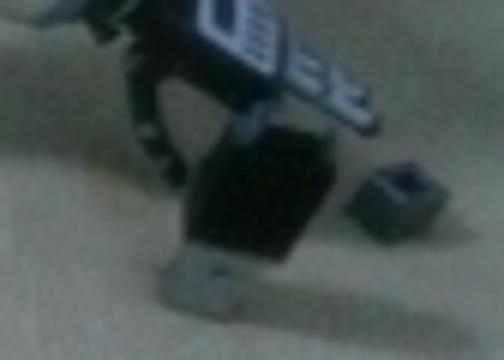

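Call:
{"method": "execute_actions", "body": {
  "actions": [
    [[0.0049,-0.0011,0,0,0,0,1,-0.39,0.28,0.28,-1,-1,0.0,-0.8,0,0,0,0,0,0,-1,-1,-1,-1,-1,-1,0,-0.8]]
  ],
  "cameras": []
}}

Call:
{"method": "execute_actions", "body": {
  "actions": [
    [[0.0049,-0.0011,0,0,0,0,1,-0.39,0.28,0.28,-1,-1,0.0,-0.8,0,0,0,0,0,0,-1,-1,-1,-1,-1,-1,0,-0.8]]
  ],
  "cameras": []
}}

Call:
{"method": "execute_actions", "body": {
  "actions": [
    [[0.0016,-0.0004,0,0,0,0,1,-0.39,0.28,0.28,-1,-1,0.0,-0.8,0,0,0,0,0,0,-1,-1,-1,-1,-1,-1,0,-0.8]]
  ],
  "cameras": []
}}

Scene clock: 3636.50 s.
left_arm: end_effector_position=(+0.6718, -0.1078, +0.0322) hand_measured=(+1.000, -0.390, +0.280, +0.280, -1.000, -1.000) hand_load_n=(+0.0, +0.0, +0.0, +0.0, +0.0, +0.0) hand_stopped_by=(target, target, target, target, target, target) hand_force_limit=0.00 hand_speed=-0.80 end_effector_quat_wxyz=(-0.569, +0.815, -0.081, +0.077) | right_arm: end_effector_position=(+1.0755, +0.5099, +0.3616) hand_measured=(-1.000, -1.000, -1.000, -1.000, -1.000, -1.000) hand_load_n=(+0.0, +0.0, +0.0, +0.0, +0.0, +0.0) hand_stopped_by=(target, target, target, target, target, target) hand_force_limit=0.00 hand_speed=-0.80 end_effector_quat_wxyz=(+0.059, +0.833, -0.550, +0.006)
Joint positions: left_arm=[-0.874 -1.157 2.413 -1.801 5.567 3.536] | right_arm=[0.277 -0.627 0.736 1.545 1.657 -3.266]
Joint torques (N m): left_arm=[17.96 -95.89 -52.12 1.33 6.92 3.43] | right_arm=[12.82 -264.57 -87.37 10.05 6.07 0.97]
Wrist force (N): left_arm=[-1.0 -0.4 6.0] | right_arm=[0.2 0.6 1.0]
Wrist torque (N m): left_arm=[-0.65 0.52 0.25] | right_arm=[0.05 -0.02 0.06]
Wrist force, peak (N): left_arm=[-1.4 0.0 6.5] | right_arm=[0.5 0.9 1.4]
Hand target: left_arm +0.6718, -0.1077, +0.0322; -0.569, +0.815, -0.081, +0.077 | right_arm +1.0755, +0.5099, +0.3616; +0.059, +0.833, -0.550, +0.006
Off the commanded pose: left_arm 0.000 m, 0 deg | right_arm 0.000 m, 0 deg.
Step readings (end_effector_position of left_arm | right_arm):
0: (+0.6689, -0.1071, +0.0322) | (+1.0755, +0.5099, +0.3616)
1: (+0.6689, -0.1071, +0.0322) | (+1.0755, +0.5099, +0.3616)
2: (+0.6692, -0.1072, +0.0322) | (+1.0755, +0.5099, +0.3616)
4: (+0.6702, -0.1075, +0.0321) | (+1.0755, +0.5099, +0.3616)
8: (+0.6714, -0.1078, +0.0322) | (+1.0755, +0.5099, +0.3616)
15: (+0.6718, -0.1078, +0.0322) | (+1.0755, +0.5099, +0.3616)

Scene clock: 3637.20 s.
left_arm: end_effector_position=(+0.6747, -0.1084, +0.0322) hand_measured=(+1.000, -0.390, +0.280, +0.280, -1.000, -1.000) hand_load_n=(+0.0, +0.0, +0.5, +0.0, -0.5, +0.0) hand_stopped_by=(target, target, target, target, target, target) hand_force_limit=0.00 hand_speed=-0.80 end_effector_quat_wxyz=(-0.569, +0.815, -0.081, +0.077) | right_arm: end_effector_position=(+1.0755, +0.5099, +0.3616) hand_measured=(-1.000, -1.000, -1.000, -1.000, -1.000, -1.000) hand_load_n=(+0.0, +0.0, +0.0, +0.0, +0.0, +0.0) hand_stopped_by=(target, target, target, target, target, target) hand_force_limit=0.00 hand_speed=-0.80 end_effector_quat_wxyz=(+0.059, +0.833, -0.550, +0.006)
Joint positions: left_arm=[-0.871 -1.156 2.409 -1.801 5.57 3.538] | right_arm=[0.277 -0.627 0.736 1.545 1.657 -3.266]
Joint torques (N m): left_arm=[17.37 -96.2 -55.06 1.32 7.01 3.44] | right_arm=[12.45 -267.65 -86.72 10.22 5.43 0.39]
Wrist force (N): left_arm=[-1.3 0.0 6.3] | right_arm=[0.5 0.2 1.0]
Wrist torque (N m): left_arm=[-0.61 0.58 0.22] | right_arm=[0.00 -0.08 0.06]
Wrist force, peak (N): left_arm=[-1.6 -0.9 6.2] | right_arm=[0.8 0.4 1.0]
Hand target: left_arm +0.6747, -0.1084, +0.0322; -0.569, +0.815, -0.081, +0.077 | right_arm +1.0755, +0.5099, +0.3616; +0.059, +0.833, -0.550, +0.006
Off the commanded pose: left_arm 0.000 m, 0 deg | right_arm 0.000 m, 0 deg.
Step readings (end_effector_position of left_arm | right_arm):
0: (+0.6718, -0.1078, +0.0322) | (+1.0755, +0.5099, +0.3616)
1: (+0.6718, -0.1078, +0.0322) | (+1.0755, +0.5099, +0.3616)
2: (+0.6721, -0.1078, +0.0322) | (+1.0755, +0.5099, +0.3616)
4: (+0.6733, -0.1081, +0.0322) | (+1.0755, +0.5099, +0.3616)
8: (+0.6743, -0.1083, +0.0322) | (+1.0755, +0.5099, +0.3616)
15: (+0.6747, -0.1084, +0.0322) | (+1.0755, +0.5099, +0.3616)

Scene clock: 3637.90 s.
left_arm: end_effector_position=(+0.6757, -0.1086, +0.0322) hand_measured=(+1.000, -0.390, +0.280, +0.280, -1.000, -1.000) hand_load_n=(+0.0, +0.5, +0.0, +0.0, +0.0, +0.0) hand_stopped_by=(target, target, target, target, target, target) hand_force_limit=0.00 hand_speed=-0.80 end_effector_quat_wxyz=(-0.569, +0.815, -0.081, +0.077) | right_arm: end_effector_position=(+1.0755, +0.5099, +0.3616) hand_measured=(-1.000, -1.000, -1.000, -1.000, -1.000, -1.000) hand_load_n=(+0.0, +0.0, +0.0, +0.0, +0.0, +0.0) hand_stopped_by=(target, target, target, target, target, target) hand_force_limit=0.00 hand_speed=-0.80 end_effector_quat_wxyz=(+0.059, +0.833, -0.550, +0.006)
Joint positions: left_arm=[-0.87 -1.155 2.408 -1.801 5.57 3.539] | right_arm=[0.277 -0.627 0.736 1.545 1.657 -3.266]
Joint torques (N m): left_arm=[16.63 -94.59 -54.12 1.45 6.67 3.76] | right_arm=[7.94 -263.92 -89.3 10.24 5.15 -0.15]
Wrist force (N): left_arm=[-1.6 -0.3 6.2] | right_arm=[0.4 0.3 1.4]
Wrist torque (N m): left_arm=[-0.64 0.62 0.20] | right_arm=[-0.02 -0.08 0.06]
Wrist force, peak (N): left_arm=[-1.6 -0.3 6.2] | right_arm=[0.7 0.7 1.3]
Hand target: left_arm +0.6757, -0.1086, +0.0322; -0.569, +0.815, -0.081, +0.077 | right_arm +1.0755, +0.5099, +0.3616; +0.059, +0.833, -0.550, +0.006
Off the commanded pose: left_arm 0.000 m, 0 deg | right_arm 0.000 m, 0 deg.
Step readings (end_effector_position of left_arm | right_arm):
0: (+0.6747, -0.1084, +0.0322) | (+1.0755, +0.5099, +0.3616)
1: (+0.6747, -0.1084, +0.0322) | (+1.0755, +0.5099, +0.3616)
2: (+0.6749, -0.1084, +0.0322) | (+1.0755, +0.5099, +0.3616)
4: (+0.6752, -0.1085, +0.0322) | (+1.0755, +0.5099, +0.3616)
8: (+0.6756, -0.1086, +0.0322) | (+1.0755, +0.5099, +0.3616)
15: (+0.6757, -0.1086, +0.0322) | (+1.0755, +0.5099, +0.3616)

Call:
{"method": "execute_actions", "body": {
  "actions": [
    [[0.0020,-0.00045,0,0,0,0,1,-0.39,0.28,0.28,-1,-1,0.0,-0.8,0,0,0,0,0,0,-1,-1,-1,-1,-1,-1,0,-0.8]]
  ],
  "cameras": []
}}

Call:
{"method": "execute_actions", "body": {
  "actions": [
    [[0.0020,-0.00045,0,0,0,0,1,-0.39,0.28,0.28,-1,-1,0.0,-0.8,0,0,0,0,0,0,-1,-1,-1,-1,-1,-1,0,-0.8]]
  ],
  "cameras": []
}}

Call:
{"method": "execute_actions", "body": {
  "actions": [
    [[0.0020,-0.00045,0,0,0,0,1,-0.39,0.28,0.28,-1,-1,0.0,-0.8,0,0,0,0,0,0,-1,-1,-1,-1,-1,-1,0,-0.8]]
  ],
  "cameras": []
}}

Scene clock: 3642.93 s.
left_arm: end_effector_position=(+0.6769, -0.1089, +0.0322) hand_measured=(+1.000, -0.390, +0.280, +0.280, -1.000, -1.000) hand_load_n=(+0.0, +0.0, +0.0, +0.0, +0.0, +0.0) hand_stopped_by=(target, target, target, target, target, target) hand_force_limit=0.00 hand_speed=-0.80 end_effector_quat_wxyz=(-0.569, +0.815, -0.081, +0.077) | right_arm: end_effector_position=(+1.0755, +0.5099, +0.3616) hand_measured=(-1.000, -1.000, -1.000, -1.000, -1.000, -1.000) hand_load_n=(+0.0, +0.0, +0.0, +0.0, +0.0, +0.0) hand_stopped_by=(target, target, target, target, target, target) hand_force_limit=0.00 hand_speed=-0.80 end_effector_quat_wxyz=(+0.059, +0.833, -0.550, +0.006)
Joint positions: left_arm=[-0.869 -1.154 2.406 -1.801 5.571 3.539] | right_arm=[0.277 -0.627 0.736 1.545 1.657 -3.266]
Joint torques (N m): left_arm=[16.8 -96.82 -54.85 1.38 7.11 3.51] | right_arm=[13.99 -265.55 -89.26 10.46 5.94 0.87]
Wrist force (N): left_arm=[-1.4 -0.2 5.9] | right_arm=[0.4 0.2 1.0]
Wrist torque (N m): left_arm=[-0.60 0.59 0.21] | right_arm=[0.00 -0.06 0.06]
Wrist force, peak (N): left_arm=[-1.3 -0.2 6.4] | right_arm=[0.4 1.0 1.3]
Hand target: left_arm +0.6769, -0.1089, +0.0322; -0.569, +0.815, -0.081, +0.077 | right_arm +1.0755, +0.5099, +0.3616; +0.059, +0.833, -0.550, +0.006
Off the commanded pose: left_arm 0.000 m, 0 deg | right_arm 0.000 m, 0 deg.
Step readings (end_effector_position of left_arm | right_arm):
0: (+0.6757, -0.1086, +0.0322) | (+1.0755, +0.5099, +0.3616)
1: (+0.6757, -0.1086, +0.0322) | (+1.0755, +0.5099, +0.3616)
2: (+0.6758, -0.1087, +0.0322) | (+1.0755, +0.5099, +0.3616)
4: (+0.6763, -0.1088, +0.0322) | (+1.0755, +0.5099, +0.3616)
8: (+0.6767, -0.1089, +0.0322) | (+1.0755, +0.5099, +0.3616)
15: (+0.6769, -0.1089, +0.0322) | (+1.0755, +0.5099, +0.3616)

Scene clock: 3643.63 s.
left_arm: end_effector_position=(+0.6781, -0.1092, +0.0322) hand_measured=(+1.000, -0.390, +0.280, +0.280, -1.000, -1.000) hand_load_n=(+0.0, +0.0, +0.0, +0.0, +0.0, +0.0) hand_stopped_by=(target, target, target, target, target, target) hand_force_limit=0.00 hand_speed=-0.80 end_effector_quat_wxyz=(-0.569, +0.815, -0.081, +0.077) | right_arm: end_effector_position=(+1.0755, +0.5099, +0.3616) hand_measured=(-1.000, -1.000, -1.000, -1.000, -1.000, -1.000) hand_load_n=(+0.0, +0.0, +0.0, +0.0, +0.0, +0.0) hand_stopped_by=(target, target, target, target, target, target) hand_force_limit=0.00 hand_speed=-0.80 end_effector_quat_wxyz=(+0.059, +0.833, -0.550, +0.006)
Joint positions: left_arm=[-0.868 -1.154 2.405 -1.801 5.572 3.54] | right_arm=[0.277 -0.627 0.736 1.545 1.657 -3.266]
Joint torques (N m): left_arm=[16.29 -99.1 -55.07 1.71 7 3.62] | right_arm=[12 -264.99 -90.38 10.4 5.24 0.56]
Wrist force (N): left_arm=[-1.6 -0.1 6.0] | right_arm=[0.7 0.5 1.2]
Wrist torque (N m): left_arm=[-0.59 0.62 0.21] | right_arm=[0.02 -0.13 0.08]
Wrist force, peak (N): left_arm=[-2.0 0.0 6.2] | right_arm=[0.7 0.9 1.0]
Hand target: left_arm +0.6781, -0.1092, +0.0322; -0.569, +0.815, -0.081, +0.077 | right_arm +1.0755, +0.5099, +0.3616; +0.059, +0.833, -0.550, +0.006
Off the commanded pose: left_arm 0.000 m, 0 deg | right_arm 0.000 m, 0 deg.
Step readings (end_effector_position of left_arm | right_arm):
0: (+0.6769, -0.1089, +0.0322) | (+1.0755, +0.5099, +0.3616)
1: (+0.6769, -0.1089, +0.0322) | (+1.0755, +0.5099, +0.3616)
2: (+0.6771, -0.1089, +0.0322) | (+1.0755, +0.5099, +0.3616)
4: (+0.6775, -0.1091, +0.0322) | (+1.0755, +0.5099, +0.3616)
8: (+0.6779, -0.1092, +0.0322) | (+1.0755, +0.5099, +0.3616)
15: (+0.6781, -0.1092, +0.0322) | (+1.0755, +0.5099, +0.3616)

Scene clock: 3644.33 s.
left_arm: end_effector_position=(+0.6793, -0.1095, +0.0322) hand_measured=(+1.000, -0.390, +0.280, +0.280, -1.000, -1.000) hand_load_n=(+0.0, +0.0, +0.0, +0.0, +0.0, +0.0) hand_stopped_by=(target, target, target, target, target, target) hand_force_limit=0.00 hand_speed=-0.80 end_effector_quat_wxyz=(-0.569, +0.815, -0.081, +0.077) | right_arm: end_effector_position=(+1.0755, +0.5099, +0.3616) hand_measured=(-1.000, -1.000, -1.000, -1.000, -1.000, -1.000) hand_load_n=(+0.0, +0.0, +0.0, +0.0, +0.0, +0.0) hand_stopped_by=(target, target, target, target, target, target) hand_force_limit=0.00 hand_speed=-0.80 end_effector_quat_wxyz=(+0.059, +0.833, -0.550, +0.006)
Joint positions: left_arm=[-0.867 -1.153 2.403 -1.8 5.573 3.541] | right_arm=[0.277 -0.627 0.736 1.545 1.657 -3.266]
Joint torques (N m): left_arm=[16.48 -98.68 -54.79 1.28 6.85 3.6] | right_arm=[12.05 -266.34 -87.84 10.54 5.69 0.12]
Wrist force (N): left_arm=[-1.5 -0.3 6.1] | right_arm=[0.4 0.5 1.0]
Wrist torque (N m): left_arm=[-0.63 0.61 0.21] | right_arm=[0.03 -0.06 0.07]
Wrist force, peak (N): left_arm=[-1.3 -0.5 6.2] | right_arm=[0.4 0.6 1.4]
Hand target: left_arm +0.6793, -0.1095, +0.0322; -0.569, +0.815, -0.081, +0.077 | right_arm +1.0755, +0.5099, +0.3616; +0.059, +0.833, -0.550, +0.006
Off the commanded pose: left_arm 0.000 m, 0 deg | right_arm 0.000 m, 0 deg.
Step readings (end_effector_position of left_arm | right_arm):
0: (+0.6781, -0.1092, +0.0322) | (+1.0755, +0.5099, +0.3616)
1: (+0.6781, -0.1092, +0.0322) | (+1.0755, +0.5099, +0.3616)
2: (+0.6782, -0.1092, +0.0322) | (+1.0755, +0.5099, +0.3616)
4: (+0.6787, -0.1093, +0.0322) | (+1.0755, +0.5099, +0.3616)
8: (+0.6791, -0.1094, +0.0322) | (+1.0755, +0.5099, +0.3616)
15: (+0.6793, -0.1095, +0.0322) | (+1.0755, +0.5099, +0.3616)

Call:
{"method": "execute_actions", "body": {
  "actions": [
    [[0.0020,-0.00045,0,0,0,0,1,-0.39,0.28,0.28,-1,-1,0.0,-0.8,0,0,0,0,0,0,-1,-1,-1,-1,-1,-1,0,-0.8]]
  ],
  "cameras": []
}}

Call:
{"method": "execute_actions", "body": {
  "actions": [
    [[0.0020,-0.00045,0,0,0,0,1,-0.39,0.28,0.28,-1,-1,0.0,-0.8,0,0,0,0,0,0,-1,-1,-1,-1,-1,-1,0,-0.8]]
  ],
  "cameras": []
}}

Call:
{"method": "execute_actions", "body": {
  "actions": [
    [[0.0020,-0.00045,0,0,0,0,1,-0.39,0.28,0.28,-1,-1,0.0,-0.8,0,0,0,0,0,0,-1,-1,-1,-1,-1,-1,0,-0.8]]
  ],
  "cameras": []
}}

Scene clock: 3648.00 s.
left_arm: end_effector_position=(+0.6805, -0.1097, +0.0322) hand_measured=(+1.000, -0.390, +0.280, +0.280, -1.000, -1.000) hand_load_n=(+0.0, +0.0, +0.0, +0.0, +0.0, +0.0) hand_stopped_by=(target, target, target, target, target, target) hand_force_limit=0.00 hand_speed=-0.80 end_effector_quat_wxyz=(-0.569, +0.815, -0.081, +0.077) | right_arm: end_effector_position=(+1.0755, +0.5099, +0.3616) hand_measured=(-1.000, -1.000, -1.000, -1.000, -1.000, -1.000) hand_load_n=(+0.0, +0.0, +0.0, +0.0, +0.0, +0.0) hand_stopped_by=(target, target, target, target, target, target) hand_force_limit=0.00 hand_speed=-0.80 end_effector_quat_wxyz=(+0.059, +0.833, -0.550, +0.006)
Joint positions: left_arm=[-0.866 -1.152 2.402 -1.8 5.574 3.542] | right_arm=[0.277 -0.627 0.736 1.545 1.657 -3.266]
Joint torques (N m): left_arm=[16.12 -98.69 -55.07 1.05 6.92 3.5] | right_arm=[9.79 -266.96 -87.41 10.66 5.7 0.37]
Wrist force (N): left_arm=[-1.1 -0.7 5.5] | right_arm=[0.4 0.3 1.1]
Wrist torque (N m): left_arm=[-0.66 0.52 0.26] | right_arm=[0.00 -0.07 0.07]
Wrist force, peak (N): left_arm=[-1.7 -0.6 6.3] | right_arm=[0.6 0.7 1.2]
Hand target: left_arm +0.6805, -0.1097, +0.0322; -0.569, +0.815, -0.081, +0.077 | right_arm +1.0755, +0.5099, +0.3616; +0.059, +0.833, -0.550, +0.006
Off the commanded pose: left_arm 0.000 m, 0 deg | right_arm 0.000 m, 0 deg.
Step readings (end_effector_position of left_arm | right_arm):
0: (+0.6793, -0.1095, +0.0322) | (+1.0755, +0.5099, +0.3616)
1: (+0.6793, -0.1095, +0.0322) | (+1.0755, +0.5099, +0.3616)
2: (+0.6795, -0.1095, +0.0322) | (+1.0755, +0.5099, +0.3616)
4: (+0.6799, -0.1096, +0.0322) | (+1.0755, +0.5099, +0.3616)
8: (+0.6803, -0.1097, +0.0322) | (+1.0755, +0.5099, +0.3616)
15: (+0.6805, -0.1097, +0.0322) | (+1.0755, +0.5099, +0.3616)

Scene clock: 3648.70 s.
left_arm: end_effector_position=(+0.6817, -0.1100, +0.0322) hand_measured=(+1.000, -0.390, +0.280, +0.280, -1.000, -1.000) hand_load_n=(+0.0, +0.0, +0.0, +0.0, +0.0, +0.0) hand_stopped_by=(target, target, target, target, target, target) hand_force_limit=0.00 hand_speed=-0.80 end_effector_quat_wxyz=(-0.569, +0.815, -0.081, +0.077) | right_arm: end_effector_position=(+1.0755, +0.5099, +0.3616) hand_measured=(-1.000, -1.000, -1.000, -1.000, -1.000, -1.000) hand_load_n=(+0.0, +0.0, +0.0, +0.0, +0.0, +0.0) hand_stopped_by=(target, target, target, target, target, target) hand_force_limit=0.00 hand_speed=-0.80 end_effector_quat_wxyz=(+0.059, +0.833, -0.550, +0.006)
Joint positions: left_arm=[-0.864 -1.152 2.4 -1.8 5.575 3.543] | right_arm=[0.277 -0.627 0.736 1.545 1.657 -3.266]
Joint torques (N m): left_arm=[16.51 -96.36 -55.97 1.17 7 3.55] | right_arm=[10.91 -265.04 -88.79 10.51 6.11 0.49]
Wrist force (N): left_arm=[-1.9 -0.8 5.9] | right_arm=[0.4 0.7 1.1]
Wrist torque (N m): left_arm=[-0.69 0.56 0.24] | right_arm=[0.07 -0.07 0.07]
Wrist force, peak (N): left_arm=[-2.4 -0.3 6.4] | right_arm=[0.4 1.1 1.0]
Hand target: left_arm +0.6817, -0.1100, +0.0322; -0.569, +0.815, -0.081, +0.077 | right_arm +1.0755, +0.5099, +0.3616; +0.059, +0.833, -0.550, +0.006
Off the commanded pose: left_arm 0.000 m, 0 deg | right_arm 0.000 m, 0 deg.
Step readings (end_effector_position of left_arm | right_arm):
0: (+0.6805, -0.1097, +0.0322) | (+1.0755, +0.5099, +0.3616)
1: (+0.6805, -0.1097, +0.0322) | (+1.0755, +0.5099, +0.3616)
2: (+0.6806, -0.1098, +0.0322) | (+1.0755, +0.5099, +0.3616)
4: (+0.6811, -0.1099, +0.0322) | (+1.0755, +0.5099, +0.3616)
8: (+0.6815, -0.1100, +0.0322) | (+1.0755, +0.5099, +0.3616)
15: (+0.6817, -0.1100, +0.0322) | (+1.0755, +0.5099, +0.3616)

Scene clock: 3649.40 s.
left_arm: end_effector_position=(+0.6829, -0.1103, +0.0322) hand_measured=(+1.000, -0.390, +0.280, +0.280, -1.000, -1.000) hand_load_n=(+0.0, +0.0, +0.0, +0.0, -0.5, +0.0) hand_stopped_by=(target, target, target, target, target, target) hand_force_limit=0.00 hand_speed=-0.80 end_effector_quat_wxyz=(-0.569, +0.815, -0.081, +0.077) | right_arm: end_effector_position=(+1.0755, +0.5099, +0.3616) hand_measured=(-1.000, -1.000, -1.000, -1.000, -1.000, -1.000) hand_load_n=(+0.0, +0.0, +0.0, +0.0, +0.0, +0.0) hand_stopped_by=(target, target, target, target, target, target) hand_force_limit=0.00 hand_speed=-0.80 end_effector_quat_wxyz=(+0.059, +0.833, -0.550, +0.006)
Joint positions: left_arm=[-0.863 -1.151 2.399 -1.8 5.576 3.544] | right_arm=[0.277 -0.627 0.736 1.545 1.657 -3.266]
Joint torques (N m): left_arm=[14.14 -96.46 -55.95 1.22 7.16 3.12] | right_arm=[14.63 -262.25 -88.92 10.88 6.08 0.23]
Wrist force (N): left_arm=[-2.1 -0.3 5.9] | right_arm=[0.4 0.1 1.0]
Wrist torque (N m): left_arm=[-0.62 0.58 0.22] | right_arm=[-0.03 -0.07 0.05]
Wrist force, peak (N): left_arm=[-2.5 -0.3 6.4] | right_arm=[0.8 0.6 1.1]
Hand target: left_arm +0.6829, -0.1103, +0.0322; -0.569, +0.815, -0.081, +0.077 | right_arm +1.0755, +0.5099, +0.3616; +0.059, +0.833, -0.550, +0.006
Off the commanded pose: left_arm 0.000 m, 0 deg | right_arm 0.000 m, 0 deg.
Step readings (end_effector_position of left_arm | right_arm):
0: (+0.6817, -0.1100, +0.0322) | (+1.0755, +0.5099, +0.3616)
1: (+0.6817, -0.1100, +0.0322) | (+1.0755, +0.5099, +0.3616)
2: (+0.6819, -0.1100, +0.0322) | (+1.0755, +0.5099, +0.3616)
4: (+0.6823, -0.1101, +0.0322) | (+1.0755, +0.5099, +0.3616)
8: (+0.6827, -0.1102, +0.0322) | (+1.0755, +0.5099, +0.3616)
15: (+0.6829, -0.1103, +0.0322) | (+1.0755, +0.5099, +0.3616)

Call:
{"method": "execute_actions", "body": {
  "actions": [
    [[0.0020,-0.00045,0,0,0,0,1,-0.39,0.28,0.28,-1,-1,0.0,-0.8,0,0,0,0,0,0,-1,-1,-1,-1,-1,-1,0,-0.8]]
  ],
  "cameras": []
}}

Call:
{"method": "execute_actions", "body": {
  "actions": [
    [[0.0020,-0.00045,0,0,0,0,1,-0.39,0.28,0.28,-1,-1,0.0,-0.8,0,0,0,0,0,0,-1,-1,-1,-1,-1,-1,0,-0.8]]
  ],
  "cameras": []
}}

Call:
{"method": "execute_actions", "body": {
  "actions": [
    [[0.0020,-0.00045,0,0,0,0,1,-0.39,0.28,0.28,-1,-1,0.0,-0.8,0,0,0,0,0,0,-1,-1,-1,-1,-1,-1,0,-0.8]]
  ],
  "cameras": ["cam_high"]
}}

Call:
{"method": "zoom_image", "body": {
  "camera": "cam_high",
  "region": [510, 150, 594, 210]
}}

Scene clock: 3657.20 s.
left_arm: end_effector_position=(+0.6841, -0.1105, +0.0322) hand_measured=(+1.000, -0.390, +0.280, +0.280, -1.000, -1.000) hand_load_n=(+0.0, +0.0, +0.0, +0.0, +0.0, +0.0) hand_stopped_by=(target, target, target, target, target, target) hand_force_limit=0.00 hand_speed=-0.80 end_effector_quat_wxyz=(-0.569, +0.815, -0.081, +0.077) | right_arm: end_effector_position=(+1.0755, +0.5099, +0.3616) hand_measured=(-1.000, -1.000, -1.000, -1.000, -1.000, -1.000) hand_load_n=(+0.0, +0.0, +0.0, +0.0, +0.0, +0.0) hand_stopped_by=(target, target, target, target, target, target) hand_force_limit=0.00 hand_speed=-0.80 end_effector_quat_wxyz=(+0.059, +0.833, -0.550, +0.006)
Joint positions: left_arm=[-0.862 -1.15 2.397 -1.8 5.577 3.545] | right_arm=[0.277 -0.627 0.736 1.545 1.657 -3.266]
Joint torques (N m): left_arm=[18.99 -98.34 -55.82 1.27 6.71 3.46] | right_arm=[12.5 -265.43 -88.69 10.55 5.43 0.57]
Wrist force (N): left_arm=[-2.5 -0.2 6.0] | right_arm=[0.3 0.5 0.9]
Wrist torque (N m): left_arm=[-0.60 0.62 0.20] | right_arm=[0.04 -0.03 0.06]
Wrist force, peak (N): left_arm=[-2.2 -0.4 6.5] | right_arm=[0.8 0.5 1.5]
Hand target: left_arm +0.6841, -0.1105, +0.0322; -0.569, +0.815, -0.081, +0.077 | right_arm +1.0755, +0.5099, +0.3616; +0.059, +0.833, -0.550, +0.006
Off the commanded pose: left_arm 0.000 m, 0 deg | right_arm 0.000 m, 0 deg.
Step readings (end_effector_position of left_arm | right_arm):
0: (+0.6829, -0.1103, +0.0322) | (+1.0755, +0.5099, +0.3616)
1: (+0.6829, -0.1103, +0.0322) | (+1.0755, +0.5099, +0.3616)
2: (+0.6830, -0.1103, +0.0322) | (+1.0755, +0.5099, +0.3616)
4: (+0.6835, -0.1104, +0.0322) | (+1.0755, +0.5099, +0.3616)
8: (+0.6839, -0.1105, +0.0322) | (+1.0755, +0.5099, +0.3616)
15: (+0.6841, -0.1105, +0.0322) | (+1.0755, +0.5099, +0.3616)

Scene clock: 3657.90 s.
left_arm: end_effector_position=(+0.6853, -0.1108, +0.0322) hand_measured=(+1.000, -0.390, +0.280, +0.280, -1.000, -1.000) hand_load_n=(+0.0, +0.0, +0.0, +0.0, +0.0, +0.0) hand_stopped_by=(target, target, target, target, target, target) hand_force_limit=0.00 hand_speed=-0.80 end_effector_quat_wxyz=(-0.569, +0.815, -0.081, +0.077) | right_arm: end_effector_position=(+1.0755, +0.5099, +0.3616) hand_measured=(-1.000, -1.000, -1.000, -1.000, -1.000, -1.000) hand_load_n=(+0.0, +0.0, +0.0, +0.0, +0.0, +0.0) hand_stopped_by=(target, target, target, target, target, target) hand_force_limit=0.00 hand_speed=-0.80 end_effector_quat_wxyz=(+0.059, +0.833, -0.550, +0.006)
Joint positions: left_arm=[-0.861 -1.149 2.396 -1.8 5.578 3.546] | right_arm=[0.277 -0.627 0.736 1.545 1.657 -3.266]
Joint torques (N m): left_arm=[14.7 -99.99 -55.94 1.18 6.98 3.56] | right_arm=[11.33 -264.88 -89.72 10.89 5.69 0.9]
Wrist force (N): left_arm=[-2.2 -0.6 6.1] | right_arm=[0.1 0.3 0.8]
Wrist torque (N m): left_arm=[-0.66 0.59 0.22] | right_arm=[0.02 -0.01 0.04]
Wrist force, peak (N): left_arm=[-2.1 -0.1 6.5] | right_arm=[0.6 0.8 1.5]
Hand target: left_arm +0.6853, -0.1108, +0.0322; -0.569, +0.815, -0.081, +0.077 | right_arm +1.0755, +0.5099, +0.3616; +0.059, +0.833, -0.550, +0.006
Off the commanded pose: left_arm 0.000 m, 0 deg | right_arm 0.000 m, 0 deg.
Step readings (end_effector_position of left_arm | right_arm):
0: (+0.6841, -0.1105, +0.0322) | (+1.0755, +0.5099, +0.3616)
1: (+0.6841, -0.1105, +0.0322) | (+1.0755, +0.5099, +0.3616)
2: (+0.6842, -0.1106, +0.0322) | (+1.0755, +0.5099, +0.3616)
4: (+0.6847, -0.1107, +0.0322) | (+1.0755, +0.5099, +0.3616)
8: (+0.6851, -0.1108, +0.0322) | (+1.0755, +0.5099, +0.3616)
15: (+0.6853, -0.1108, +0.0322) | (+1.0755, +0.5099, +0.3616)

Scene clock: 3658.60 s.
left_arm: end_effector_position=(+0.6865, -0.1111, +0.0322) hand_measured=(+1.000, -0.390, +0.280, +0.280, -1.000, -1.000) hand_load_n=(+0.0, +0.0, +0.5, +0.0, -0.5, +0.0) hand_stopped_by=(target, target, target, target, target, target) hand_force_limit=0.00 hand_speed=-0.80 end_effector_quat_wxyz=(-0.569, +0.815, -0.081, +0.077) | right_arm: end_effector_position=(+1.0755, +0.5099, +0.3616) hand_measured=(-1.000, -1.000, -1.000, -1.000, -1.000, -1.000) hand_load_n=(+0.0, +0.0, +0.0, +0.0, +0.0, +0.0) hand_stopped_by=(target, target, target, target, target, target) hand_force_limit=0.00 hand_speed=-0.80 end_effector_quat_wxyz=(+0.059, +0.833, -0.550, +0.006)
Joint positions: left_arm=[-0.86 -1.149 2.394 -1.8 5.579 3.547] | right_arm=[0.277 -0.627 0.736 1.545 1.657 -3.266]
Joint torques (N m): left_arm=[16.75 -98.14 -55.92 1.2 7.38 3.6] | right_arm=[10.62 -261.79 -89.42 10.27 5.62 0.41]
Wrist force (N): left_arm=[-2.1 -0.2 6.2] | right_arm=[0.6 0.7 0.7]
Wrist torque (N m): left_arm=[-0.61 0.59 0.22] | right_arm=[0.09 -0.09 0.09]
Wrist force, peak (N): left_arm=[-2.3 -0.5 6.4] | right_arm=[0.6 0.9 1.1]
Hand target: left_arm +0.6865, -0.1111, +0.0322; -0.569, +0.815, -0.081, +0.077 | right_arm +1.0755, +0.5099, +0.3616; +0.059, +0.833, -0.550, +0.006
Off the commanded pose: left_arm 0.000 m, 0 deg | right_arm 0.000 m, 0 deg.
Step readings (end_effector_position of left_arm | right_arm):
0: (+0.6853, -0.1108, +0.0322) | (+1.0755, +0.5099, +0.3616)
1: (+0.6853, -0.1108, +0.0322) | (+1.0755, +0.5099, +0.3616)
2: (+0.6854, -0.1108, +0.0322) | (+1.0755, +0.5099, +0.3616)
4: (+0.6859, -0.1109, +0.0322) | (+1.0755, +0.5099, +0.3616)
8: (+0.6863, -0.1110, +0.0322) | (+1.0755, +0.5099, +0.3616)
15: (+0.6865, -0.1111, +0.0322) | (+1.0755, +0.5099, +0.3616)

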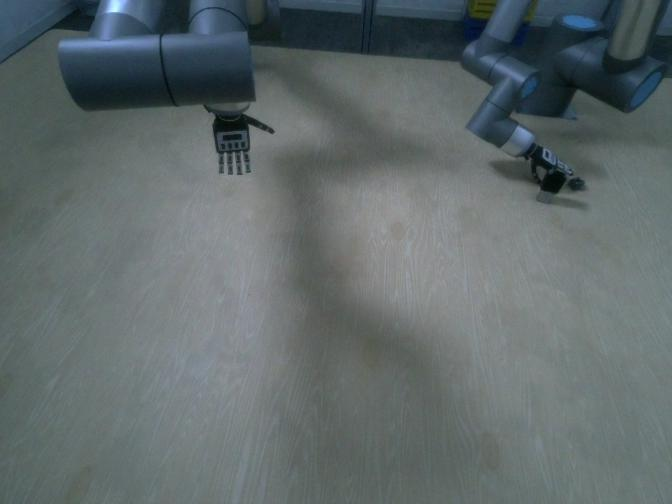

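Scaled by 6.000.

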